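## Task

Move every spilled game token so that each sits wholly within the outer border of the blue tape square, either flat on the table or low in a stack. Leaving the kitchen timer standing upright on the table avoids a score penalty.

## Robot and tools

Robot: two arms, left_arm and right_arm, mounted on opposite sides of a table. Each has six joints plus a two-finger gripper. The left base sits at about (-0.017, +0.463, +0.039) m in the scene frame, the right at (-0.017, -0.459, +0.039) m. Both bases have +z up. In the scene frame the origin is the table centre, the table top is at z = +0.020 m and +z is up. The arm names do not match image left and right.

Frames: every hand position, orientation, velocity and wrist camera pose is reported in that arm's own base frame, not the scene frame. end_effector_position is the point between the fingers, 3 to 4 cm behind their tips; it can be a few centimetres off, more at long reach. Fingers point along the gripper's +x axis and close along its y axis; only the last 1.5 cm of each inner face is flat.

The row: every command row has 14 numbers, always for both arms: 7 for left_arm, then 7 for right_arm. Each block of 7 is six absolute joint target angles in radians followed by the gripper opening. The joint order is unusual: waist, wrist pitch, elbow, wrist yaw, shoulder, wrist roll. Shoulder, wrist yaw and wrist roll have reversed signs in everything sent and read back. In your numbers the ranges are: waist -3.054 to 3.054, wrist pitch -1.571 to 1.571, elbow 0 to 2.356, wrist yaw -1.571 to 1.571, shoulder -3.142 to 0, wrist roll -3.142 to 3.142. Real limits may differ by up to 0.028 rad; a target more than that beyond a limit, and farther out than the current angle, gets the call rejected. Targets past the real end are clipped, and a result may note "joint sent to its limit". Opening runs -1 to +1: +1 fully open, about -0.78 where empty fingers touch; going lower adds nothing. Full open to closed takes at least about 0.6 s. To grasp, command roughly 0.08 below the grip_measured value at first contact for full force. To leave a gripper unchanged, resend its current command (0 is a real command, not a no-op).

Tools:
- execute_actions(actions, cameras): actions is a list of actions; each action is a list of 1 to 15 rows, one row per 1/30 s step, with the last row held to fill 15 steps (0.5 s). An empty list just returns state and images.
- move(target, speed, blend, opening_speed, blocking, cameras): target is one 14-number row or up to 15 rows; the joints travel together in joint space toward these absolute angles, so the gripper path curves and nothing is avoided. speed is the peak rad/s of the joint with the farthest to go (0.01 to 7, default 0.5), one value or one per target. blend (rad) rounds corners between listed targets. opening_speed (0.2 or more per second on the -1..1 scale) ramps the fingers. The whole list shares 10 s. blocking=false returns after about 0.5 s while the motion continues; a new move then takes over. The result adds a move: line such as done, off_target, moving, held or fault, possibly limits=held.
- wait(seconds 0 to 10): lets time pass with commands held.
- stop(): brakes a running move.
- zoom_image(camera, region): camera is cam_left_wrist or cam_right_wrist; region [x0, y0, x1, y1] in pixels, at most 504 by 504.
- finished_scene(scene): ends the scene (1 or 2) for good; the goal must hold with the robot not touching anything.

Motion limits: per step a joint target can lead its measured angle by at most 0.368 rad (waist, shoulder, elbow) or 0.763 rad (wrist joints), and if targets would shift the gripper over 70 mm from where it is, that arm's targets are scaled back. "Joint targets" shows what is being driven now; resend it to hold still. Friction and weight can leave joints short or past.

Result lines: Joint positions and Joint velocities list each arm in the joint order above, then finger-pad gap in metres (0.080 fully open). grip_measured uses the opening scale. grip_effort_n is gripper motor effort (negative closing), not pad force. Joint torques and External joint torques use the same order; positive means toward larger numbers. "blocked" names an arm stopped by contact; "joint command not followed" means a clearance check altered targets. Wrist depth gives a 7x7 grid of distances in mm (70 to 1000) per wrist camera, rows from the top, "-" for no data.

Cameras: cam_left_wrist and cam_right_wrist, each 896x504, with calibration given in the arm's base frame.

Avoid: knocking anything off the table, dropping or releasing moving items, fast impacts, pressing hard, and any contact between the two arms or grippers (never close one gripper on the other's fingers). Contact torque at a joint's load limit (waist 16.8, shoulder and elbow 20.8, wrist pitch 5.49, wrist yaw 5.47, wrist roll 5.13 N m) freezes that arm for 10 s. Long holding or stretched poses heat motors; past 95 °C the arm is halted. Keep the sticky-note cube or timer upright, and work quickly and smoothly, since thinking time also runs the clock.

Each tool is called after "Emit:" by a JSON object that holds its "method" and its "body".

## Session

Emit:
{"method": "execute_actions", "body": {"actions": []}}

Scene clock: 0.00 s.
left_arm: end_effector_position=(+0.3678, +0.1704, +0.2073) grip_measured=+0.988 grip_effort_n=n/a end_effector_quat_wxyz=(+0.800, -0.048, +0.556, +0.222) | right_arm: end_effector_position=(+0.1848, +0.3259, +0.2849) grip_measured=+0.979 grip_effort_n=n/a end_effector_quat_wxyz=(+0.869, -0.157, +0.433, +0.182)
Joint names: [waist, wrist pitch, elbow, wrist yaw, shoulder, wrist roll]
Joint positions: left_arm=[0.367 -1.122 1.719 0.181 -1.779 -0.008 0.079] | right_arm=[1.246 -1.348 1.903 -0.493 -1.718 -0.634 0.079]
Joint velocities: within noise
Joint torques (N m): no reading
External joint torques (N m): no reading
Heat: left arm: hottest wrist roll 24 °C (+0.0 °C/min); right arm: hottest wrist pitch 29 °C (+0.0 °C/min).
Wrist depth (mm): cam_left_wrist=[- - 306 295 281 268 256 / - - 309 295 281 267 256 / - - 313 295 281 266 256 / - 324 312 296 283 269 257 / - 81 308 298 284 104 255 / - - 312 296 284 89 73 / - - 315 297 283 81 -] | cam_right_wrist=[- - - - 453 479 508 / - - - - 433 461 495 / - - - 400 415 442 471 / - - - 377 397 421 452 / 973 - 354 369 382 398 435 / - - 342 357 369 89 - / - 76 327 347 362 75 -]
Joint targets: left_arm=[0.367 -1.121 1.720 0.182 -1.777 -0.008] | right_arm=[1.246 -1.348 1.904 -0.493 -1.717 -0.634]
Tool commands: left_gripper/opening=+0.987433 right_gripper/opening=+0.978541
camera_calibration:
cam_left_wrist: T_world_to_cam=[[0.460074, -0.867071, -0.1911, 0.0293588], [-0.88475, -0.465766, -0.0167344, 0.435649], [-0.0744978, 0.176774, -0.981428, 0.279621], [0, 0, 0, 1]] pos_world=[0.392764, 0.178937, 0.287329]
cam_right_wrist: T_world_to_cam=[[0.47428, -0.863832, 0.16986, 0.148365], [-0.83951, -0.501868, -0.208211, 0.40399], [0.265106, -0.0438486, -0.963222, 0.316478], [0, 0, 0, 1]] pos_world=[0.184887, 0.344789, 0.363752]

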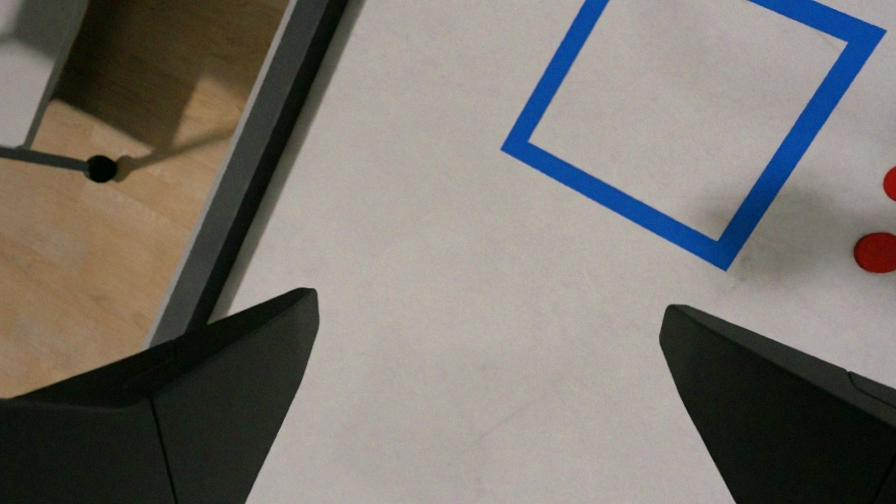

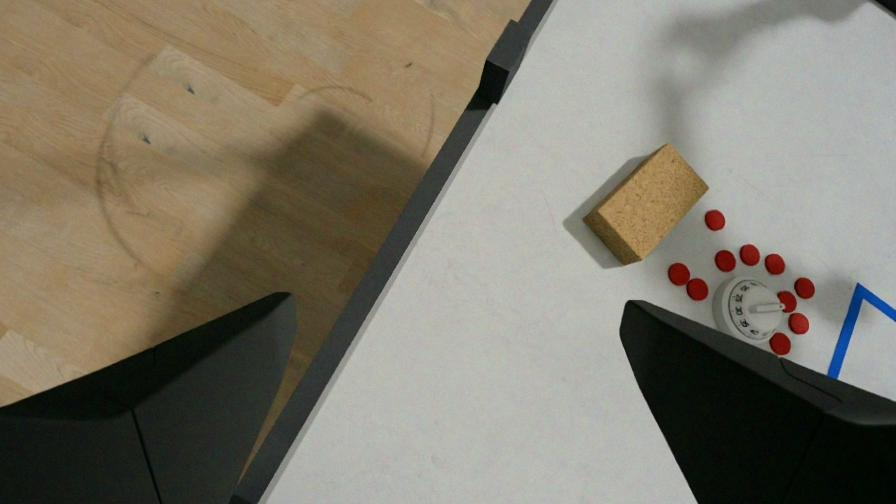

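Emit:
{"method": "move", "body": {"target": [[0.3,-1.2,1.8,0,-1.2,0,1,0.6,-1.4,2.0,0,-1.95,0,0.98],[0.3,-1.2,1.8,0,-1.0,0,1,0.2,-1.516,2.04,0,-2.095,0,0.98]], "speed": 0.8}}

Scene clock: 2.67 s.
left_arm: end_effector_position=(+0.1975, +0.0622, +0.4568) grip_measured=+0.988 grip_effort_n=-0.7 end_effector_quat_wxyz=(+0.968, -0.028, +0.199, +0.149) | right_arm: end_effector_position=(+0.3900, +0.0790, +0.1623) grip_measured=+0.979 grip_effort_n=-4.0 end_effector_quat_wxyz=(+0.705, -0.071, +0.702, +0.070)
Joint names: [waist, wrist pitch, elbow, wrist yaw, shoulder, wrist roll]
Joint positions: left_arm=[0.303 -1.2 1.797 0.002 -1.002 -0.004 0.079] | right_arm=[0.201 -1.515 2.03 -0.002 -2.083 -0.001 0.079]
Joint velocities: within noise
Joint torques (N m): left_arm=[-0.2 1.69 4.95 -0.07 0.98 0.12] | right_arm=[-0.06 0.19 7.3 0.08 6.61 0.05]
External joint torques (N m): left_arm=[-0.21 0.02 0.66 -0.08 0.75 0.12] | right_arm=[-0.11 -0.19 1.62 0.07 -2.83 0.05]
Heat: left arm: hottest wrist roll 24 °C (+0.0 °C/min); right arm: hottest wrist pitch 29 °C (+0.0 °C/min).
Wrist depth (mm): cam_left_wrist=[- - - - - 469 - / - - - - - 667 293 / - - - 896 846 815 309 / - - - 763 751 393 296 / - 81 641 669 671 104 375 / - - 579 586 581 90 - / - - 519 526 527 81 -] | cam_right_wrist=[199 176 181 204 206 208 209 / 212 187 214 217 219 221 221 / 226 227 231 225 228 237 237 / 243 246 246 249 252 253 254 / 260 255 265 267 266 268 276 / - - 287 291 292 89 - / - 76 314 316 322 75 -]
Joint targets: left_arm=[0.300 -1.200 1.800 0.000 -1.000 0.000] | right_arm=[0.200 -1.516 2.040 0.000 -2.095 0.000]
move: done
camera_calibration:
cam_left_wrist: T_world_to_cam=[[0.352859, -0.935457, 0.0202634, -0.00958502], [-0.661451, -0.264703, -0.701723, 0.494898], [0.661796, 0.234206, -0.712161, 0.258966], [0, 0, 0, 1]] pos_world=[0.159351, 0.0613831, 0.531901]
cam_right_wrist: T_world_to_cam=[[0.25294, -0.967017, 0.0299735, -0.024262], [-0.894052, -0.221791, 0.389204, 0.329048], [-0.369719, -0.125243, -0.920664, 0.380274], [0, 0, 0, 1]] pos_world=[0.440917, 0.0971449, 0.222765]

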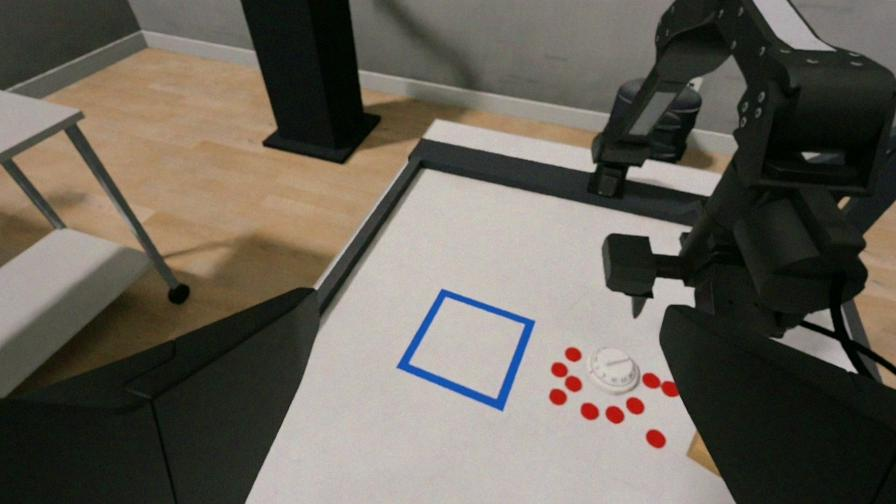

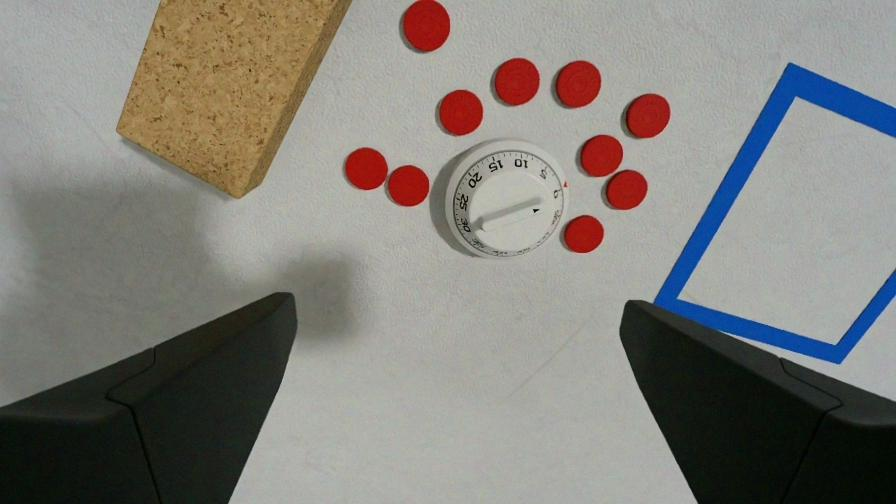

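Emit:
{"method": "move", "body": {"target": [[0.3,-1.2,1.8,0,-1.0,0,1,-0.0167,-1.022,1.48,0,-2.039,-1.4,0.1]], "cameras": ["cam_right_wrist"], "speed": 0.7}}

Scene clock: 7.20 s.
left_arm: end_effector_position=(+0.1975, +0.0622, +0.4568) grip_measured=+0.988 grip_effort_n=-0.2 end_effector_quat_wxyz=(+0.968, -0.028, +0.199, +0.149) | right_arm: end_effector_position=(+0.3779, -0.0061, +0.0393) grip_measured=+0.104 grip_effort_n=-20.2 end_effector_quat_wxyz=(+0.534, +0.455, +0.542, -0.463)
Joint names: [waist, wrist pitch, elbow, wrist yaw, shoulder, wrist roll]
Joint positions: left_arm=[0.303 -1.2 1.797 0.002 -1.002 -0.004 0.079] | right_arm=[-0.015 -1.024 1.489 -0.002 -2.052 -1.398 0.04]
Joint velocities: within noise
Joint torques (N m): left_arm=[-0.16 1.68 4.95 -0.07 0.8 0.12] | right_arm=[0.03 0.28 4.74 -0.03 8.74 -0.06]
External joint torques (N m): left_arm=[-0.16 0 0.58 -0.07 0.48 0.12] | right_arm=[-0.02 0.02 -0.64 0.02 -0.24 -0.06]
Heat: left arm: hottest wrist pitch 24 °C (+8.3 °C/min); right arm: hottest wrist pitch 29 °C (+0.0 °C/min).
Wrist depth (mm): cam_left_wrist=[- - - - - 500 - / - - - - - - - / - - - 898 860 818 851 / - - - 770 526 747 777 / - 81 645 669 517 104 697 / - - 583 585 566 90 73 / - - 525 519 525 81 -] | cam_right_wrist=[- 94 95 97 99 101 103 / 98 99 101 103 105 107 110 / 105 103 106 109 112 115 118 / 111 113 111 116 120 123 126 / 118 118 115 124 96 132 138 / - - 107 117 87 - 148 / - - 102 116 87 - -]
Joint targets: left_arm=[0.300 -1.200 1.800 0.000 -1.000 0.000] | right_arm=[-0.017 -1.022 1.480 0.000 -2.039 -1.400]
move: done
camera_calibration:
cam_right_wrist: T_world_to_cam=[[-0.976191, -0.212455, 0.0437375, 0.368738], [-0.178661, 0.901883, 0.393304, 0.0835089], [-0.123006, 0.376126, -0.918368, 0.161648], [0, 0, 0, 1]] pos_world=[0.394762, -0.057775, 0.0994806]
Images, in order (width x height): cam_right_wrist 896x504.

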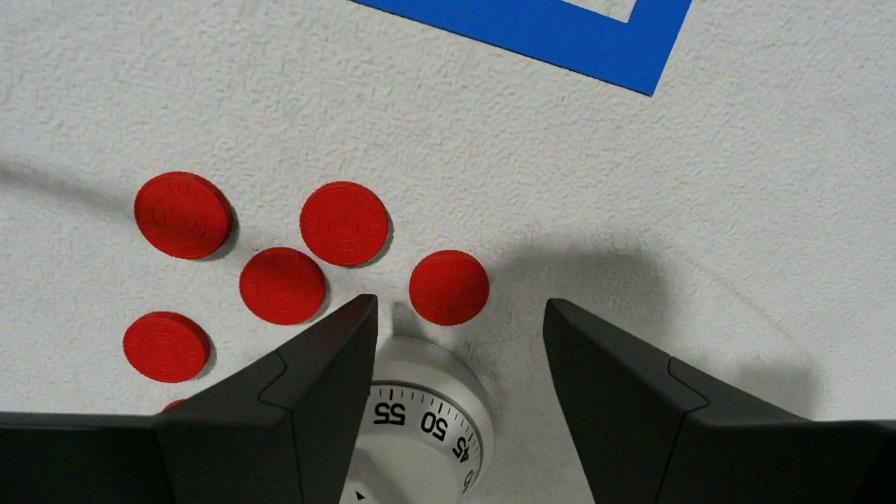

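Emit:
{"method": "move", "body": {"target": [[0.3,-1.2,1.8,0,-1.0,0,1,-0.0108,-0.938,1.435,0,-2.081,-1.4,0.1],[0.3,-1.2,1.8,0,-1.0,0,1,-0.0108,-0.938,1.435,0,-2.081,-1.4,-0.4],[0.3,-1.2,1.8,0,-1.0,0,1,-0.0108,-1.06,1.53,0,-2.03,-1.4,-0.4],[0.3,-1.2,1.8,0,-1.0,0,1,-0.4011,-0.961,1.851,0,-2.243,-1.22,-0.4]], "cameras": ["cam_right_wrist"], "speed": [0.15,0.2,0.3,0.7], "opening_speed": 0.8}}

Scene clock: 12.20 s.
left_arm: end_effector_position=(+0.1975, +0.0622, +0.4568) grip_measured=+0.988 grip_effort_n=-0.2 end_effector_quat_wxyz=(+0.968, -0.028, +0.199, +0.149) | right_arm: end_effector_position=(+0.4405, -0.1863, +0.0623) grip_measured=-0.383 grip_effort_n=-83.0 end_effector_quat_wxyz=(+0.555, +0.540, +0.413, -0.479)
Joint names: [waist, wrist pitch, elbow, wrist yaw, shoulder, wrist roll]
Joint positions: left_arm=[0.303 -1.2 1.797 0.002 -1.002 -0.004 0.079] | right_arm=[-0.4 -0.963 1.84 -0.001 -2.228 -1.223 0.018]
Joint velocities: within noise
Joint torques (N m): left_arm=[-0.2 1.68 4.95 -0.07 0.83 0.12] | right_arm=[-0.43 0.71 7.87 -0.03 7.68 0.15]
External joint torques (N m): left_arm=[-0.2 0 0.59 -0.07 0.53 0.12] | right_arm=[-0.4 0.03 1.83 0.03 -3.08 0.14]
Heat: left arm: hottest wrist pitch 25 °C (+9.8 °C/min); right arm: hottest wrist pitch 29 °C (+0.0 °C/min).
Wrist depth (mm): cam_left_wrist=[- - - - 491 - - / - - - - 710 - - / - - - 430 849 907 847 / - - - 472 774 772 780 / - 81 626 628 666 104 699 / - - 576 586 586 90 73 / - - 512 528 522 81 -] | cam_right_wrist=[134 130 125 119 116 111 108 / 143 137 132 127 121 116 111 / 151 145 138 132 128 123 117 / 160 155 147 139 135 128 124 / 171 165 153 103 139 135 130 / 183 174 - 156 - 141 136 / - - - 168 - - -]
Joint targets: left_arm=[0.300 -1.200 1.800 0.000 -1.000 0.000] | right_arm=[-0.401 -0.961 1.851 0.000 -2.243 -1.220]
move: done
camera_calibration:
cam_right_wrist: T_world_to_cam=[[-0.984932, -0.011015, -0.172589, 0.445424], [-0.064114, 0.950112, 0.305247, 0.212213], [0.160617, 0.311713, -0.936503, 0.122382], [0, 0, 0, 1]] pos_world=[0.432661, -0.234868, 0.126709]
Images, in order (width x height): cam_right_wrist 896x504.

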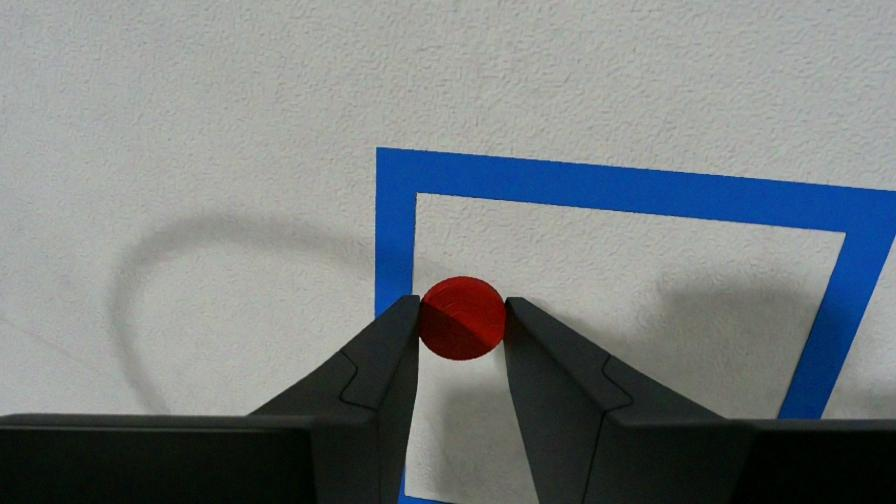

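Emit:
{"method": "move", "body": {"target": [[0.3,-1.2,1.8,0,-1.0,0,1,-0.4011,-0.817,1.7455,0,-2.2825,-1.22,-0.4],[0.3,-1.2,1.8,0,-1.0,0,1,-0.4011,-0.817,1.7455,0,-2.2825,-1.22,-0.1],[0.3,-1.2,1.8,0,-1.0,0,1,-0.4011,-0.975,1.851,0,-2.232,-1.22,-0.1],[0.3,-1.2,1.8,0,-1.0,0,1,-0.041,-1.09,1.673,0,-2.165,-2.12,0.05]], "cameras": ["cam_right_wrist"], "speed": [0.2,0.2,0.3,0.7], "opening_speed": 0.8}}

Scene clock: 17.43 s.
left_arm: end_effector_position=(+0.1975, +0.0622, +0.4568) grip_measured=+0.988 grip_effort_n=0.2 end_effector_quat_wxyz=(+0.968, -0.028, +0.199, +0.149) | right_arm: end_effector_position=(+0.4113, -0.0163, +0.0379) grip_measured=+0.046 grip_effort_n=14.7 end_effector_quat_wxyz=(+0.331, +0.619, +0.337, -0.628)
Joint names: [waist, wrist pitch, elbow, wrist yaw, shoulder, wrist roll]
Joint positions: left_arm=[0.303 -1.2 1.797 0.002 -1.002 -0.004 0.079] | right_arm=[-0.04 -1.089 1.682 0 -2.179 -2.118 0.037]
Joint velocities: within noise
Joint torques (N m): left_arm=[-0.17 1.68 4.92 -0.07 0.82 0.12] | right_arm=[0.03 0 4.86 -0.06 9.85 -0.08]
External joint torques (N m): left_arm=[-0.17 -0.02 0.51 -0.07 0.49 0.12] | right_arm=[0.03 -0.25 -0.65 -0.01 -0.1 -0.08]
Heat: left arm: hottest wrist pitch 26 °C (+10.3 °C/min); right arm: hottest wrist pitch 29 °C (+0.0 °C/min).
Wrist depth (mm): cam_left_wrist=[- - - - - - - / - - - - - - - / - - - 899 853 887 856 / - - - 770 412 769 777 / - 80 642 669 405 104 696 / - - 579 586 558 90 73 / - - 515 527 514 81 -] | cam_right_wrist=[- 93 94 96 99 100 102 / 96 98 100 102 104 106 110 / 102 103 105 108 110 114 116 / 109 110 112 114 117 121 124 / 115 118 101 121 106 127 133 / 122 - 92 131 84 - 143 / - - 136 141 84 - -]
Joint targets: left_arm=[0.300 -1.200 1.800 0.000 -1.000 0.000] | right_arm=[-0.041 -1.090 1.673 0.000 -2.165 -2.120]
move: done
camera_calibration:
cam_right_wrist: T_world_to_cam=[[-0.861974, 0.505299, 0.0409212, 0.364047], [0.480159, 0.787857, 0.385654, -0.17322], [0.16263, 0.352072, -0.921736, 0.0505242], [0, 0, 0, 1]] pos_world=[0.388755, -0.0652684, 0.0984756]
Images, in order (width x height): cam_right_wrist 896x504.

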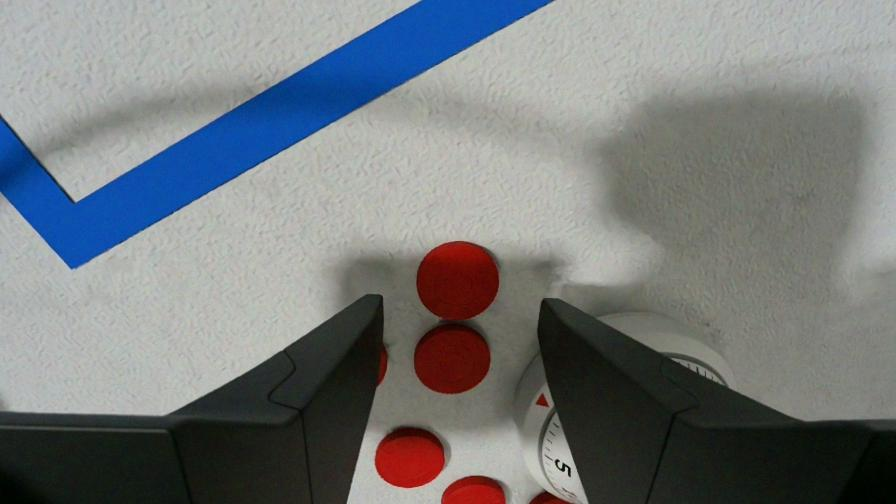

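Emit:
{"method": "move", "body": {"target": [[0.3,-1.2,1.8,0,-1.0,0,1,-0.041,-1.009,1.623,0,-2.197,-2.12,0.05],[0.3,-1.2,1.8,0,-1.0,0,1,-0.041,-1.009,1.623,0,-2.197,-2.12,-0.4],[0.3,-1.2,1.8,0,-1.0,0,1,-0.041,-1.13,1.71,0,-2.145,-2.12,-0.4],[0.3,-1.2,1.8,0,-1.0,0,1,-0.3126,-0.925,1.757,0,-2.185,-1.31,-0.4]], "cameras": ["cam_right_wrist"], "speed": [0.15,0.2,0.3,0.7], "opening_speed": 0.8}}

Scene clock: 21.87 s.
left_arm: end_effector_position=(+0.1975, +0.0622, +0.4568) grip_measured=+0.988 grip_effort_n=-0.7 end_effector_quat_wxyz=(+0.968, -0.028, +0.199, +0.149) | right_arm: end_effector_position=(+0.4418, -0.1433, +0.0623) grip_measured=-0.385 grip_effort_n=-71.9 end_effector_quat_wxyz=(+0.551, +0.548, +0.415, -0.473)
Joint names: [waist, wrist pitch, elbow, wrist yaw, shoulder, wrist roll]
Joint positions: left_arm=[0.303 -1.2 1.797 0.002 -1.002 -0.004 0.079] | right_arm=[-0.314 -0.927 1.746 0 -2.171 -1.313 0.018]
Joint velocities: within noise
Joint torques (N m): left_arm=[-0.16 1.68 4.95 -0.07 0.82 0.12] | right_arm=[0.11 0.69 7.81 -0.03 7.19 0.1]
External joint torques (N m): left_arm=[-0.15 0 0.55 -0.06 0.42 0.12] | right_arm=[0.11 0.01 1.85 0.01 -3.07 0.09]
Heat: left arm: hottest wrist pitch 26 °C (+8.2 °C/min); right arm: hottest wrist pitch 29 °C (+0.0 °C/min).
Wrist depth (mm): cam_left_wrist=[- - - - 505 - - / - - - - 555 - - / - - - 441 818 922 862 / - - - 417 763 772 774 / - 81 647 509 664 104 688 / - - 564 589 585 90 73 / - - 522 519 528 81 -] | cam_right_wrist=[134 130 124 119 116 110 106 / 143 138 131 124 120 116 112 / 152 145 139 132 127 122 117 / 162 155 148 138 134 129 123 / 174 167 155 103 139 135 130 / 187 177 - 157 - 142 137 / - - - 172 - - -]
Joint targets: left_arm=[0.300 -1.200 1.800 0.000 -1.000 0.000] | right_arm=[-0.313 -0.925 1.757 0.000 -2.185 -1.310]
move: done
camera_calibration:
cam_right_wrist: T_world_to_cam=[[-0.983675, -0.0061743, -0.179851, 0.447795], [-0.0650018, 0.944127, 0.323108, 0.169854], [0.167807, 0.329524, -0.929115, 0.107685], [0, 0, 0, 1]] pos_world=[0.433455, -0.193084, 0.125707]
Images, in order (width x height): cam_right_wrist 896x504.

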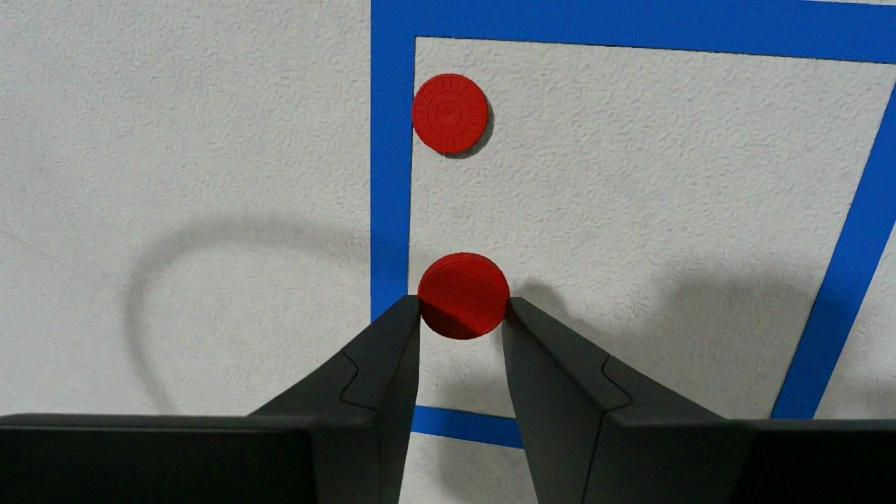

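Emit:
{"method": "move", "body": {"target": [[0.3,-1.2,1.8,0,-1.0,0,1,-0.3126,-0.781,1.6585,0,-2.231,-1.31,-0.4],[0.3,-1.2,1.8,0,-1.0,0,1,-0.3126,-0.781,1.6585,0,-2.231,-1.31,-0.1],[0.3,-1.2,1.8,0,-1.0,0,1,-0.3126,-0.94,1.757,0,-2.175,-1.31,-0.1],[0.3,-1.2,1.8,0,-1.0,0,1,0.0065,-1.124,1.762,0,-2.219,-1.03,0.05]], "cameras": ["cam_right_wrist"], "speed": [0.2,0.2,0.3,0.7], "opening_speed": 0.8}}

Scene clock: 26.27 s.
left_arm: end_effector_position=(+0.1975, +0.0622, +0.4568) grip_measured=+0.988 grip_effort_n=-0.7 end_effector_quat_wxyz=(+0.968, -0.028, +0.199, +0.149) | right_arm: end_effector_position=(+0.4220, +0.0025, +0.0445) grip_measured=+0.046 grip_effort_n=14.7 end_effector_quat_wxyz=(+0.614, +0.347, +0.618, -0.348)
Joint names: [waist, wrist pitch, elbow, wrist yaw, shoulder, wrist roll]
Joint positions: left_arm=[0.303 -1.2 1.797 0.002 -1.002 -0.004 0.079] | right_arm=[0.006 -1.123 1.753 0.001 -2.206 -1.032 0.037]
Joint velocities: within noise
Joint torques (N m): left_arm=[-0.19 1.68 4.92 -0.06 0.79 0.13] | right_arm=[0.04 0.11 7.15 -0.08 7.25 0.09]
External joint torques (N m): left_arm=[-0.18 0.02 0.57 -0.06 0.44 0.13] | right_arm=[0.06 -0.23 1.5 -0.03 -2.97 0.09]
Heat: left arm: hottest wrist pitch 27 °C (+9.1 °C/min); right arm: hottest wrist pitch 29 °C (+0.0 °C/min).
Wrist depth (mm): cam_left_wrist=[- - - - - - - / - - - - - - - / - - - 907 853 827 846 / - - - 761 560 732 776 / - 81 645 665 482 104 688 / - - 584 590 474 90 73 / - - 527 520 527 81 -] | cam_right_wrist=[- 98 98 99 102 103 103 / 101 102 104 105 108 109 112 / 108 109 111 110 115 118 119 / 115 117 118 119 123 126 127 / 124 125 119 130 106 135 139 / 132 - 81 120 84 - 150 / - - 127 118 85 - -]
Joint targets: left_arm=[0.300 -1.200 1.800 0.000 -1.000 0.000] | right_arm=[0.007 -1.124 1.762 0.000 -2.219 -1.030]
move: done
camera_calibration:
cam_right_wrist: T_world_to_cam=[[-0.824477, -0.565018, 0.0314978, 0.350872], [-0.508891, 0.76462, 0.395456, 0.221203], [-0.247524, 0.310016, -0.917945, 0.221251], [0, 0, 0, 1]] pos_world=[0.456619, -0.0394782, 0.104569]
Images, in order (width x height): cam_right_wrist 896x504.

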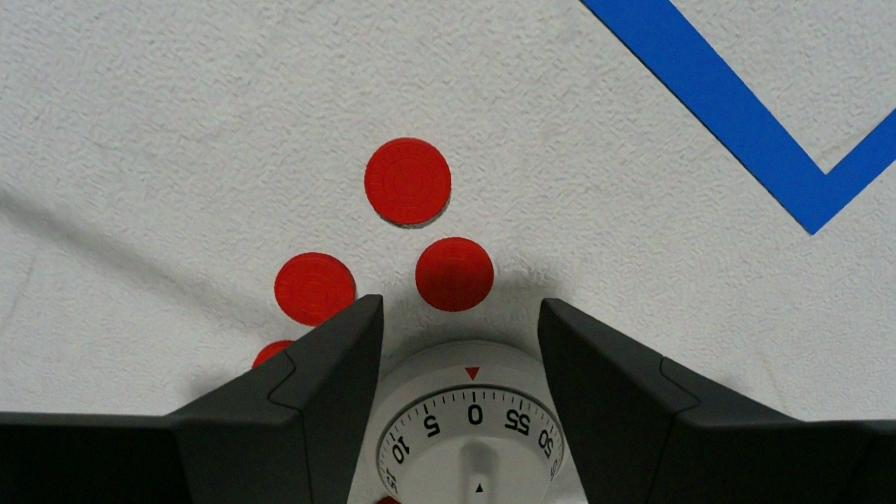

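Emit:
{"method": "move", "body": {"target": [[0.3,-1.2,1.8,0,-1.0,0,1,0.0085,-1.036,1.692,0,-2.239,-1.03,-0.05],[0.3,-1.2,1.8,0,-1.0,0,1,0.0085,-1.036,1.692,0,-2.239,-1.03,-0.4],[0.3,-1.2,1.8,0,-1.0,0,1,0.0085,-1.16,1.785,0,-2.185,-1.03,-0.4],[0.3,-1.2,1.8,0,-1.0,0,1,-0.219,-0.902,1.696,0,-2.147,-1.4,-0.4]], "cameras": ["cam_right_wrist"], "speed": [0.15,0.2,0.3,0.7], "opening_speed": 0.8}}

Scene clock: 30.37 s.
left_arm: end_effector_position=(+0.1975, +0.0622, +0.4568) grip_measured=+0.988 grip_effort_n=-0.2 end_effector_quat_wxyz=(+0.968, -0.028, +0.199, +0.149) | right_arm: end_effector_position=(+0.4479, -0.1000, +0.0551) grip_measured=-0.383 grip_effort_n=-83.5 end_effector_quat_wxyz=(+0.547, +0.550, +0.424, -0.467)
Joint names: [waist, wrist pitch, elbow, wrist yaw, shoulder, wrist roll]
Joint positions: left_arm=[0.303 -1.2 1.797 0.002 -1.002 -0.004 0.079] | right_arm=[-0.22 -0.904 1.705 0.001 -2.162 -1.398 0.018]
Joint velocities: within noise
Joint torques (N m): left_arm=[-0.19 1.69 4.92 -0.07 0.81 0.12] | right_arm=[0.11 0.71 5.28 -0.12 10.42 -0.04]
External joint torques (N m): left_arm=[-0.2 0.01 0.59 -0.07 0.55 0.13] | right_arm=[0.23 0.05 -0.7 -0.06 0.1 -0.05]
Heat: left arm: hottest wrist pitch 27 °C (+7.9 °C/min); right arm: hottest wrist pitch 29 °C (+0.0 °C/min).
Wrist depth (mm): cam_left_wrist=[- - - - - - - / - - - - 562 - - / - - - 907 415 917 851 / - - - 739 747 776 781 / - 81 644 486 672 104 690 / - - 588 573 586 89 73 / - - 525 522 527 81 -] | cam_right_wrist=[126 121 117 112 108 104 100 / 133 129 123 116 114 110 106 / 142 137 131 127 120 116 112 / 153 146 140 132 127 122 117 / 164 158 146 103 133 130 123 / 177 168 - 150 - 136 132 / - - - 161 - - -]
Joint targets: left_arm=[0.300 -1.200 1.800 0.000 -1.000 0.000] | right_arm=[-0.219 -0.902 1.696 0.000 -2.147 -1.400]
move: done
camera_calibration:
cam_right_wrist: T_world_to_cam=[[-0.984342, -0.0128236, -0.1758, 0.452183], [-0.073397, 0.936593, 0.342647, 0.133587], [0.160259, 0.350185, -0.922869, 0.0908014], [0, 0, 0, 1]] pos_world=[0.440356, -0.151116, 0.117518]
Images, in order (width x height): cam_right_wrist 896x504.

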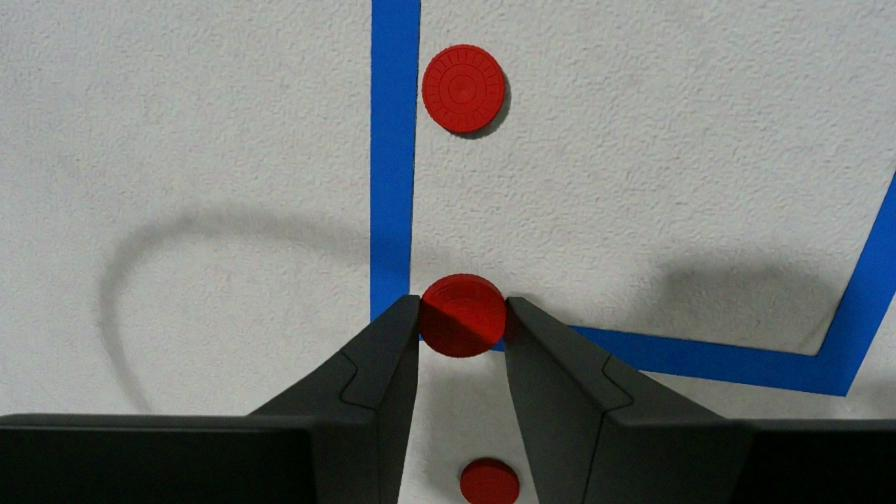

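Emit:
{"method": "move", "body": {"target": [[0.3,-1.2,1.8,0,-1.0,0,1,-0.219,-0.757,1.599,0,-2.196,-1.4,-0.4],[0.3,-1.2,1.8,0,-1.0,0,1,-0.219,-0.757,1.599,0,-2.196,-1.4,-0.1],[0.3,-1.2,1.8,0,-1.0,0,1,-0.219,-0.917,1.696,0,-2.137,-1.4,-0.1],[0.3,-1.2,1.8,0,-1.0,0,1,-0.026,-1.198,1.946,0,-2.331,-1.3,0.05]], "cameras": ["cam_right_wrist"], "speed": [0.2,0.2,0.3,0.7], "opening_speed": 0.8}}

Scene clock: 34.73 s.
left_arm: end_effector_position=(+0.1975, +0.0622, +0.4568) grip_measured=+0.988 grip_effort_n=-0.7 end_effector_quat_wxyz=(+0.968, -0.028, +0.199, +0.149) | right_arm: end_effector_position=(+0.4474, -0.0120, +0.0440) grip_measured=+0.046 grip_effort_n=14.7 end_effector_quat_wxyz=(+0.555, +0.435, +0.558, -0.437)
Joint names: [waist, wrist pitch, elbow, wrist yaw, shoulder, wrist roll]
Joint positions: left_arm=[0.303 -1.2 1.797 0.002 -1.002 -0.004 0.079] | right_arm=[-0.027 -1.197 1.936 0 -2.317 -1.303 0.037]
Joint velocities: within noise
Joint torques (N m): left_arm=[-0.17 1.67 4.92 -0.07 0.81 0.11] | right_arm=[0.09 0.09 7.19 -0.07 7.88 0.08]
External joint torques (N m): left_arm=[-0.17 0 0.58 -0.08 0.52 0.11] | right_arm=[0.21 -0.23 1.5 -0.01 -3.05 0.08]
Heat: left arm: hottest wrist pitch 27 °C (+6.9 °C/min); right arm: hottest shoulder 29 °C (+12.1 °C/min).
Wrist depth (mm): cam_left_wrist=[- - - - - - - / - - - - - - - / - - - 893 856 851 850 / - - - 763 377 753 770 / - 81 652 664 399 104 680 / - - 587 592 379 90 73 / - - 529 528 514 81 -] | cam_right_wrist=[94 96 97 99 101 102 103 / 100 101 103 104 107 109 111 / 106 107 110 111 113 116 119 / 114 115 117 117 122 125 127 / 121 123 121 129 106 134 138 / 129 - 92 137 84 - 149 / - - 142 144 84 - -]
Joint targets: left_arm=[0.300 -1.200 1.800 0.000 -1.000 0.000] | right_arm=[-0.026 -1.198 1.946 0.000 -2.331 -1.300]
move: done
camera_calibration:
cam_right_wrist: T_world_to_cam=[[-0.955306, -0.293693, 0.0336886, 0.425245], [-0.257362, 0.88233, 0.394028, 0.134366], [-0.145448, 0.367747, -0.918481, 0.186548], [0, 0, 0, 1]] pos_world=[0.467953, -0.0622663, 0.104071]
Images, in order (width x height): cam_right_wrist 896x504.

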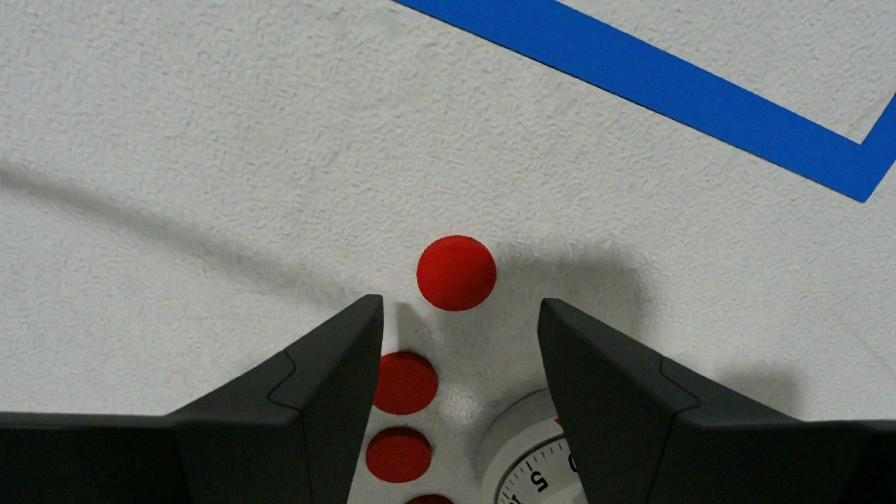

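Emit:
{"method": "move", "body": {"target": [[0.3,-1.2,1.8,0,-1.0,0,1,-0.0214,-1.105,1.861,0,-2.34,-1.3,0.05],[0.3,-1.2,1.8,0,-1.0,0,1,-0.0214,-1.105,1.861,0,-2.34,-1.3,-0.4],[0.3,-1.2,1.8,0,-1.0,0,1,-0.0214,-1.225,1.95,0,-2.3,-1.3,-0.4],[0.3,-1.2,1.8,0,-1.0,0,1,-0.436,-0.862,1.583,0,-2.074,-1.187,-0.4]], "cameras": ["cam_right_wrist"], "speed": [0.15,0.2,0.3,0.7], "opening_speed": 0.8}}

Scene clock: 38.57 s.
left_arm: end_effector_position=(+0.1975, +0.0622, +0.4568) grip_measured=+0.988 grip_effort_n=-0.2 end_effector_quat_wxyz=(+0.968, -0.028, +0.199, +0.149) | right_arm: end_effector_position=(+0.3991, -0.1859, +0.0558) grip_measured=-0.383 grip_effort_n=-82.6 end_effector_quat_wxyz=(+0.553, +0.538, +0.414, -0.483)
Joint names: [waist, wrist pitch, elbow, wrist yaw, shoulder, wrist roll]
Joint positions: left_arm=[0.303 -1.2 1.797 0.002 -1.002 -0.004 0.079] | right_arm=[-0.436 -0.864 1.592 0 -2.088 -1.19 0.018]
Joint velocities: within noise
Joint torques (N m): left_arm=[-0.18 1.68 4.93 -0.08 0.81 0.12] | right_arm=[-0.21 0.73 5.24 -0.02 9.74 0.17]
External joint torques (N m): left_arm=[-0.17 0 0.59 -0.08 0.52 0.12] | right_arm=[-0.22 0.03 -0.8 0.02 -0.14 0.16]
Heat: left arm: hottest wrist pitch 27 °C (+6.2 °C/min); right arm: hottest shoulder 29 °C (+10.9 °C/min).
Wrist depth (mm): cam_left_wrist=[- - - - 487 - - / - - - - 726 - - / - - - 462 846 921 862 / - - - 535 771 778 785 / - 81 630 637 672 104 687 / - - 585 584 587 89 73 / - - 526 527 529 81 -] | cam_right_wrist=[128 124 120 116 111 107 104 / 136 132 127 121 117 113 109 / 143 138 133 128 123 119 114 / 153 147 138 132 129 124 120 / 163 156 147 101 134 131 125 / 174 166 - 150 - 136 131 / - - - 160 - - -]
Joint targets: left_arm=[0.300 -1.200 1.800 0.000 -1.000 0.000] | right_arm=[-0.436 -0.862 1.583 0.000 -2.074 -1.187]
move: done
camera_calibration:
cam_right_wrist: T_world_to_cam=[[-0.98677, -0.00818288, -0.161921, 0.404171], [-0.0576737, 0.951114, 0.303406, 0.208868], [0.151523, 0.30873, -0.939003, 0.126038], [0, 0, 0, 1]] pos_world=[0.391772, -0.234262, 0.120422]
Images, in order (width x height): cam_right_wrist 896x504.

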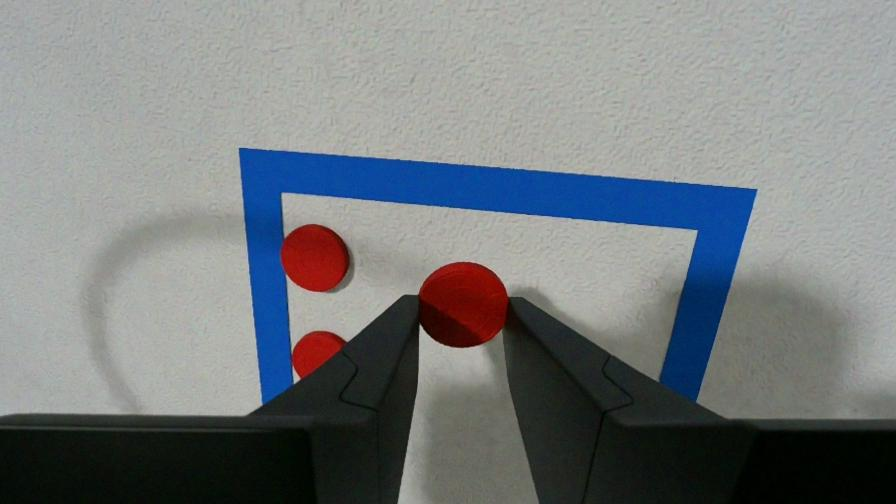

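Emit:
{"method": "move", "body": {"target": [[0.3,-1.2,1.8,0,-1.0,0,1,-0.436,-0.715,1.489,0,-2.128,-1.187,-0.4],[0.3,-1.2,1.8,0,-1.0,0,1,-0.436,-0.715,1.489,0,-2.128,-1.187,-0.1],[0.3,-1.2,1.8,0,-1.0,0,1,-0.436,-0.877,1.583,0,-2.064,-1.187,-0.1],[0.3,-1.2,1.8,0,-1.0,0,1,0.0655,-1.218,1.994,0,-2.36,-1.54,0.05]], "cameras": ["cam_right_wrist"], "speed": [0.2,0.2,0.3,0.7], "opening_speed": 0.8}}

Scene clock: 43.30 s.
left_arm: end_effector_position=(+0.1975, +0.0622, +0.4568) grip_measured=+0.988 grip_effort_n=-0.2 end_effector_quat_wxyz=(+0.968, -0.028, +0.199, +0.149) | right_arm: end_effector_position=(+0.4525, +0.0294, +0.0437) grip_measured=+0.046 grip_effort_n=14.7 end_effector_quat_wxyz=(+0.522, +0.474, +0.526, -0.476)
Joint names: [waist, wrist pitch, elbow, wrist yaw, shoulder, wrist roll]
Joint positions: left_arm=[0.303 -1.2 1.797 0.002 -1.002 -0.004 0.079] | right_arm=[0.064 -1.217 1.984 0.002 -2.345 -1.538 0.037]
Joint velocities: within noise
Joint torques (N m): left_arm=[-0.18 1.68 4.95 -0.06 0.79 0.12] | right_arm=[-0.02 0.08 7.29 -0.12 7.82 -0.06]
External joint torques (N m): left_arm=[-0.19 0.01 0.6 -0.07 0.47 0.12] | right_arm=[-0.09 -0.23 1.58 -0.08 -3.29 -0.06]
Heat: left arm: hottest wrist pitch 28 °C (+6.9 °C/min); right arm: hottest shoulder 30 °C (+11.1 °C/min).
Wrist depth (mm): cam_left_wrist=[- - - - - - - / - - - - - 468 - / - - - 901 864 423 859 / - - - 768 772 356 768 / - 81 641 669 652 104 685 / - - 586 583 477 90 73 / - - 522 521 515 81 -] | cam_right_wrist=[94 95 97 99 101 103 104 / 99 100 102 104 106 109 112 / 106 107 110 111 113 117 119 / 112 114 116 117 121 122 126 / 120 122 120 127 107 107 138 / 128 - 92 138 84 - 149 / - - 143 147 77 - -]
Joint targets: left_arm=[0.300 -1.200 1.800 0.000 -1.000 0.000] | right_arm=[0.066 -1.218 1.994 0.000 -2.360 -1.540]
move: done
camera_calibration:
cam_right_wrist: T_world_to_cam=[[-0.987637, -0.152956, 0.0343258, 0.452865], [-0.127265, 0.9102, 0.394132, 0.0395564], [-0.0915283, 0.384891, -0.918412, 0.147], [0, 0, 0, 1]] pos_world=[0.465755, -0.0233147, 0.103871]
Images, in order (width x height): cam_right_wrist 896x504.

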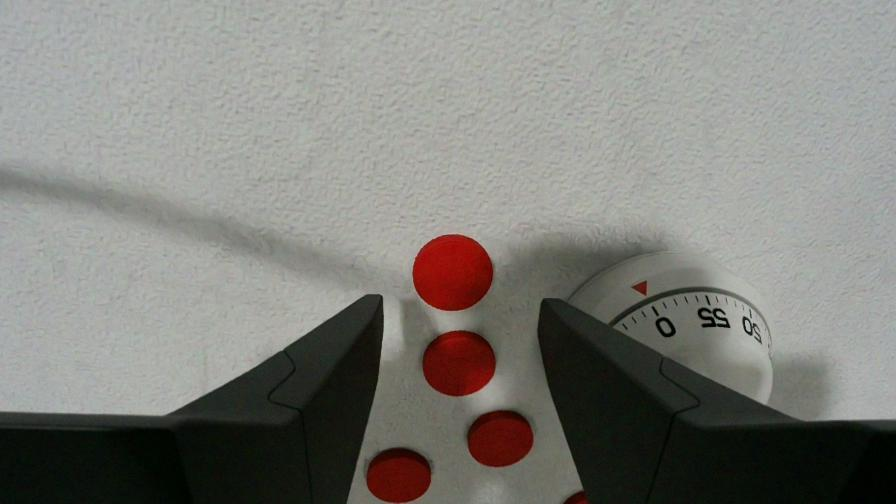

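Emit:
{"method": "move", "body": {"target": [[0.3,-1.2,1.8,0,-1.0,0,1,0.0725,-1.218,1.994,0,-2.36,-1.2,-0.08],[0.3,-1.2,1.8,0,-1.0,0,1,0.0725,-1.131,1.922,0,-2.3755,-1.2,-0.08],[0.3,-1.2,1.8,0,-1.0,0,1,0.0725,-1.131,1.922,0,-2.3755,-1.2,-0.4],[0.3,-1.2,1.8,0,-1.0,0,1,0.0725,-1.24,2.0,0,-2.335,-1.2,-0.4],[0.3,-1.2,1.8,0,-1.0,0,1,-0.3393,-0.835,1.5,0,-2.018,-1.284,-0.4]], "cameras": ["cam_right_wrist"], "speed": [0.3,0.15,0.2,0.3,0.7], "opening_speed": 0.8}}

Scene clock: 48.40 s.
left_arm: end_effector_position=(+0.1975, +0.0622, +0.4568) grip_measured=+0.988 grip_effort_n=-0.2 end_effector_quat_wxyz=(+0.968, -0.028, +0.199, +0.149) | right_arm: end_effector_position=(+0.4011, -0.1416, +0.0563) grip_measured=-0.384 grip_effort_n=-78.8 end_effector_quat_wxyz=(+0.551, +0.543, +0.418, -0.476)
Joint names: [waist, wrist pitch, elbow, wrist yaw, shoulder, wrist roll]
Joint positions: left_arm=[0.303 -1.2 1.797 0.002 -1.002 -0.004 0.079] | right_arm=[-0.339 -0.837 1.509 0 -2.032 -1.282 0.018]
Joint velocities: within noise
Joint torques (N m): left_arm=[-0.18 1.68 4.94 -0.06 0.83 0.11] | right_arm=[0 0.68 5.1 -0.09 9.33 -0.04]
External joint torques (N m): left_arm=[-0.17 0.01 0.6 -0.06 0.54 0.12] | right_arm=[-0.01 0 -0.83 -0.04 -0.05 -0.05]
Heat: left arm: hottest wrist pitch 28 °C (+6.2 °C/min); right arm: hottest shoulder 30 °C (+9.9 °C/min).
Wrist depth (mm): cam_left_wrist=[- - - - 481 - - / - - - - 637 - - / - - - 832 849 907 856 / - - - 488 780 777 780 / - 81 644 631 665 104 694 / - - 581 583 589 90 73 / - - 524 530 522 81 -] | cam_right_wrist=[129 125 120 116 111 107 104 / 137 133 125 120 117 113 110 / 145 140 134 129 123 119 114 / 155 149 142 134 130 125 120 / 166 159 150 102 136 131 126 / 178 170 - 152 - 138 133 / - - - 164 - - -]
Joint targets: left_arm=[0.300 -1.200 1.800 0.000 -1.000 0.000] | right_arm=[-0.339 -0.835 1.500 0.000 -2.018 -1.284]
move: done
camera_calibration:
cam_right_wrist: T_world_to_cam=[[-0.985432, -0.0110096, -0.169713, 0.406093], [-0.0656449, 0.945192, 0.319849, 0.168155], [0.156889, 0.32633, -0.932145, 0.112518], [0, 0, 0, 1]] pos_world=[0.393563, -0.191185, 0.120018]
Images, in order (width x height): cam_right_wrist 896x504.

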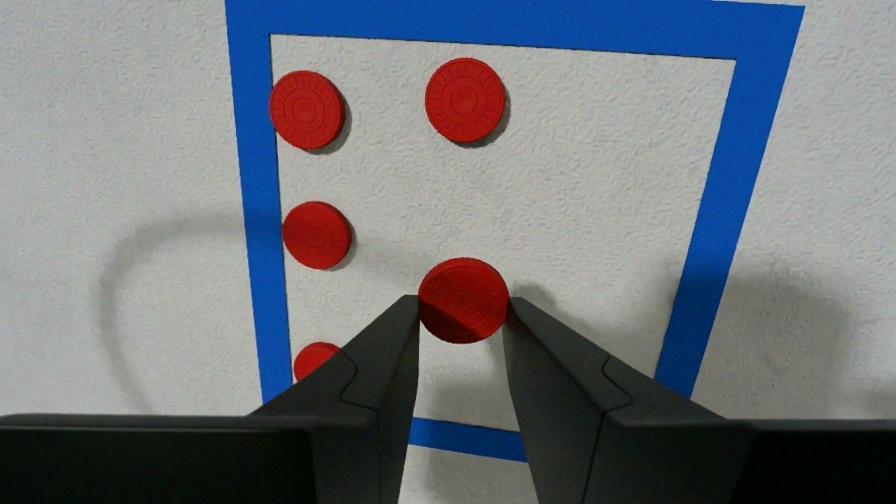

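Emit:
{"method": "move", "body": {"target": [[0.3,-1.2,1.8,0,-1.0,0,1,-0.3393,-0.6855,1.408,0,-2.0765,-1.284,-0.4],[0.3,-1.2,1.8,0,-1.0,0,1,-0.3393,-0.6855,1.408,0,-2.0765,-1.284,-0.1],[0.3,-1.2,1.8,0,-1.0,0,1,-0.3393,-0.85,1.5,0,-2.01,-1.284,-0.1],[0.3,-1.2,1.8,0,-1.0,0,1,0.130,-1.209,1.973,0,-2.347,-0.305,0]], "cameras": ["cam_right_wrist"], "speed": [0.2,0.2,0.3,0.7], "opening_speed": 0.8}}

Scene clock: 53.90 s.
left_arm: end_effector_position=(+0.1975, +0.0622, +0.4568) grip_measured=+0.988 grip_effort_n=-0.2 end_effector_quat_wxyz=(+0.968, -0.028, +0.199, +0.149) | right_arm: end_effector_position=(+0.4470, +0.0588, +0.0442) grip_measured=-0.004 grip_effort_n=14.7 end_effector_quat_wxyz=(+0.702, +0.062, +0.706, -0.063)
Joint names: [waist, wrist pitch, elbow, wrist yaw, shoulder, wrist roll]
Joint positions: left_arm=[0.303 -1.2 1.797 0.002 -1.002 -0.004 0.079] | right_arm=[0.131 -1.208 1.963 0 -2.332 -0.306 0.035]
Joint velocities: within noise
Joint torques (N m): left_arm=[-0.19 1.68 4.92 -0.07 0.77 0.12] | right_arm=[-0.28 0.16 7.4 0.01 7.91 0.08]
External joint torques (N m): left_arm=[-0.19 -0.01 0.57 -0.07 0.47 0.12] | right_arm=[-0.26 -0.18 1.69 0.02 -3.14 0.08]
Heat: left arm: hottest wrist pitch 28 °C (+5.6 °C/min); right arm: hottest shoulder 31 °C (+10.0 °C/min).
Wrist depth (mm): cam_left_wrist=[- - - - - - - / - - - - - 465 - / - - - 909 849 398 862 / - - - 771 765 355 773 / - 81 637 666 663 104 694 / - - 581 591 571 89 73 / - - 520 522 533 80 -] | cam_right_wrist=[95 97 97 97 99 99 100 / 101 102 103 104 105 105 108 / 108 109 110 111 112 114 116 / 108 115 117 118 121 122 124 / 104 125 118 129 126 132 134 / - - 87 130 89 - 146 / - - 144 131 114 - -]
Joint targets: left_arm=[0.300 -1.200 1.800 0.000 -1.000 0.000] | right_arm=[0.130 -1.209 1.973 0.000 -2.347 -0.305]
move: done
camera_calibration:
cam_right_wrist: T_world_to_cam=[[-0.11851, -0.99252, 0.0293233, 0.112867], [-0.90977, 0.120367, 0.397278, 0.408053], [-0.397836, 0.0204039, -0.91723, 0.293914], [0, 0, 0, 1]] pos_world=[0.50154, 0.05691, 0.104167]
Images, in order (width x height): cam_right_wrist 896x504.

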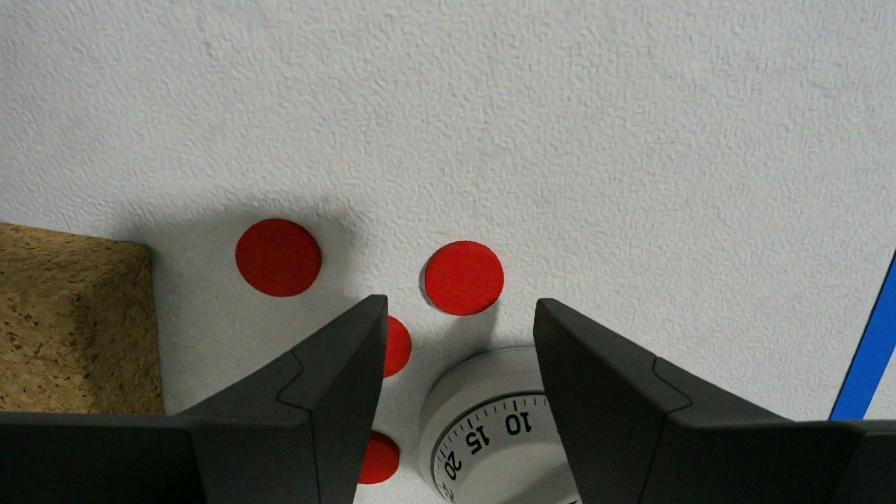

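Emit:
{"method": "move", "body": {"target": [[0.3,-1.2,1.8,0,-1.0,0,1,0.1296,-1.109,1.870,0,-2.3455,-0.305,0],[0.3,-1.2,1.8,0,-1.0,0,1,0.1296,-1.109,1.870,0,-2.3455,-0.305,-0.4],[0.3,-1.2,1.8,0,-1.0,0,1,0.1296,-1.24,1.97,0,-2.3,-0.305,-0.4],[0.3,-1.2,1.8,0,-1.0,0,1,-0.2368,-0.817,1.444,0,-1.979,-1.386,-0.4]], "cameras": ["cam_right_wrist"], "speed": [0.15,0.2,0.3,0.7], "opening_speed": 0.8}}

Scene clock: 58.60 s.
left_arm: end_effector_position=(+0.1975, +0.0622, +0.4568) grip_measured=+0.988 grip_effort_n=-0.2 end_effector_quat_wxyz=(+0.968, -0.028, +0.199, +0.149) | right_arm: end_effector_position=(+0.4035, -0.0978, +0.0568) grip_measured=-0.382 grip_effort_n=-83.5 end_effector_quat_wxyz=(+0.548, +0.550, +0.421, -0.469)
Joint names: [waist, wrist pitch, elbow, wrist yaw, shoulder, wrist roll]
Joint positions: left_arm=[0.303 -1.2 1.797 0.002 -1.002 -0.004 0.079] | right_arm=[-0.237 -0.819 1.453 -0.001 -1.992 -1.384 0.018]
Joint velocities: within noise
Joint torques (N m): left_arm=[-0.17 1.68 4.94 -0.07 0.78 0.12] | right_arm=[0.05 0.71 5.22 0 8.83 -0.08]
External joint torques (N m): left_arm=[-0.16 0.01 0.6 -0.07 0.49 0.12] | right_arm=[0.16 0.04 -0.65 0.06 -0.19 -0.09]
Heat: left arm: hottest wrist pitch 28 °C (+5.1 °C/min); right arm: hottest shoulder 32 °C (+10.2 °C/min).
Wrist depth (mm): cam_left_wrist=[- - - - - - - / - - - - 458 - - / - - - 890 447 891 852 / - - - 738 745 769 779 / - 81 644 644 662 104 687 / - - 583 585 588 90 73 / - - 524 523 525 80 -] | cam_right_wrist=[129 125 119 116 111 107 103 / 138 134 125 119 117 113 109 / 146 141 135 129 123 119 114 / 158 151 141 136 131 125 120 / 170 162 151 102 136 132 126 / 182 173 - 154 - 138 133 / - - - 167 - - -]
Joint targets: left_arm=[0.300 -1.200 1.800 0.000 -1.000 0.000] | right_arm=[-0.237 -0.817 1.444 0.000 -1.979 -1.386]
move: done
camera_calibration:
cam_right_wrist: T_world_to_cam=[[-0.984112, -0.00971153, -0.177285, 0.409016], [-0.0701265, 0.938581, 0.337858, 0.126839], [0.163116, 0.344922, -0.924349, 0.0972096], [0, 0, 0, 1]] pos_world=[0.395556, -0.148606, 0.119515]
Images, in order (width x height): cam_right_wrist 896x504.

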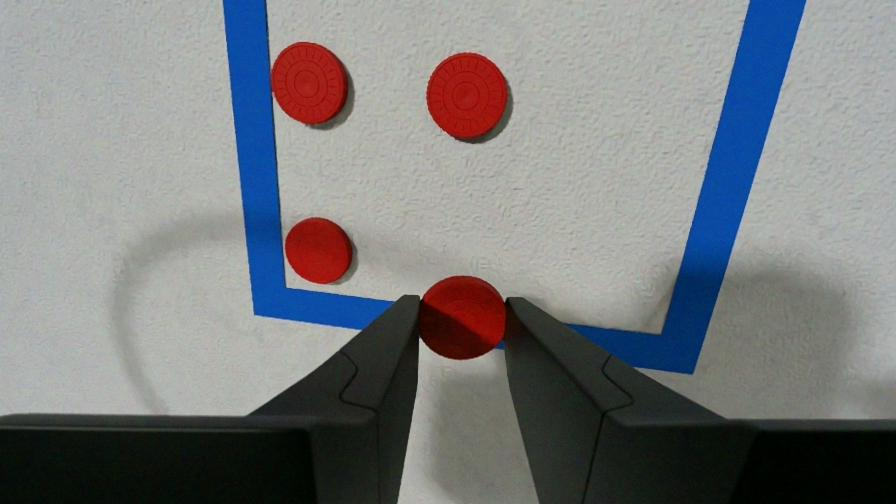

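Emit:
{"method": "move", "body": {"target": [[0.3,-1.2,1.8,0,-1.0,0,1,-0.2368,-0.666,1.352,0,-2.0402,-1.386,-0.4],[0.3,-1.2,1.8,0,-1.0,0,1,-0.2368,-0.666,1.352,0,-2.0402,-1.386,-0.1],[0.3,-1.2,1.8,0,-1.0,0,1,-0.2368,-0.832,1.444,0,-1.97,-1.386,-0.1],[0.3,-1.2,1.8,0,-1.0,0,1,0.06,-1.2,1.9,0,-2.2,0,0],[0.3,-1.2,1.8,0,-1.0,0,1,0.1895,-1.153,1.836,0,-2.265,0.62,0]], "cameras": ["cam_right_wrist"], "speed": [0.2,0.2,0.3,0.9,0.7], "blend": [0,0,0,0.2,0], "opening_speed": 0.8}}

Scene clock: 65.67 s.
left_arm: end_effector_position=(+0.1975, +0.0622, +0.4568) grip_measured=+0.988 grip_effort_n=-0.2 end_effector_quat_wxyz=(+0.968, -0.028, +0.199, +0.149) | right_arm: end_effector_position=(+0.4292, +0.0823, +0.0487) grip_measured=-0.004 grip_effort_n=14.2 end_effector_quat_wxyz=(+0.653, -0.279, +0.647, +0.277)
Joint names: [waist, wrist pitch, elbow, wrist yaw, shoulder, wrist roll]
Joint positions: left_arm=[0.303 -1.2 1.797 0.002 -1.002 -0.004 0.079] | right_arm=[0.19 -1.155 1.845 -0.001 -2.251 0.618 0.035]
Joint velocities: within noise
Joint torques (N m): left_arm=[-0.19 1.68 4.9 -0.05 0.81 0.11] | right_arm=[-0.04 0.34 5.15 0.06 7.58 0.05]
External joint torques (N m): left_arm=[-0.19 0.01 0.55 -0.05 0.49 0.11] | right_arm=[0 -0.02 -0.55 0.03 -2.99 0.05]
Heat: left arm: hottest wrist pitch 29 °C (+5.0 °C/min); right arm: hottest shoulder 32 °C (+9.1 °C/min).
Wrist depth (mm): cam_left_wrist=[- - - - - - - / - - - - - 429 - / - - - 913 849 411 705 / - - - 771 778 363 751 / - 81 642 661 668 104 677 / - - 584 588 576 90 73 / - - 523 521 527 80 -] | cam_right_wrist=[- 75 81 104 105 104 104 / - 98 110 109 111 111 112 / 116 116 117 117 118 119 119 / 125 122 123 123 126 127 127 / 133 133 101 133 103 135 137 / 144 - 87 122 82 145 148 / - - 120 119 82 - -]
Joint targets: left_arm=[0.300 -1.200 1.800 0.000 -1.000 0.000] | right_arm=[0.189 -1.153 1.836 0.000 -2.265 0.620]
move: done; blend cut to 0 rad at target 4
camera_calibration:
cam_right_wrist: T_world_to_cam=[[0.760116, -0.648872, 0.0344829, -0.271527], [-0.609121, -0.693061, 0.385537, 0.325661], [-0.226265, -0.314057, -0.922048, 0.24463], [0, 0, 0, 1]] pos_world=[0.46011, 0.126344, 0.109369]
Images, in order (width x height): cam_right_wrist 896x504.

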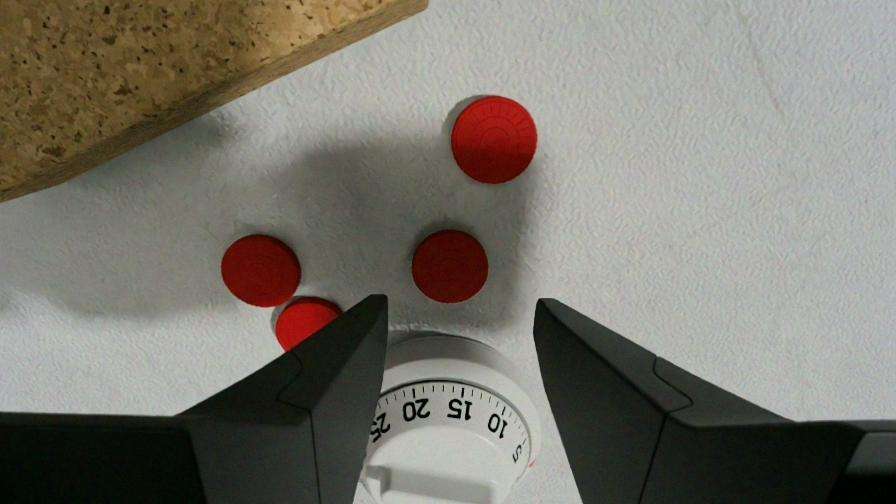

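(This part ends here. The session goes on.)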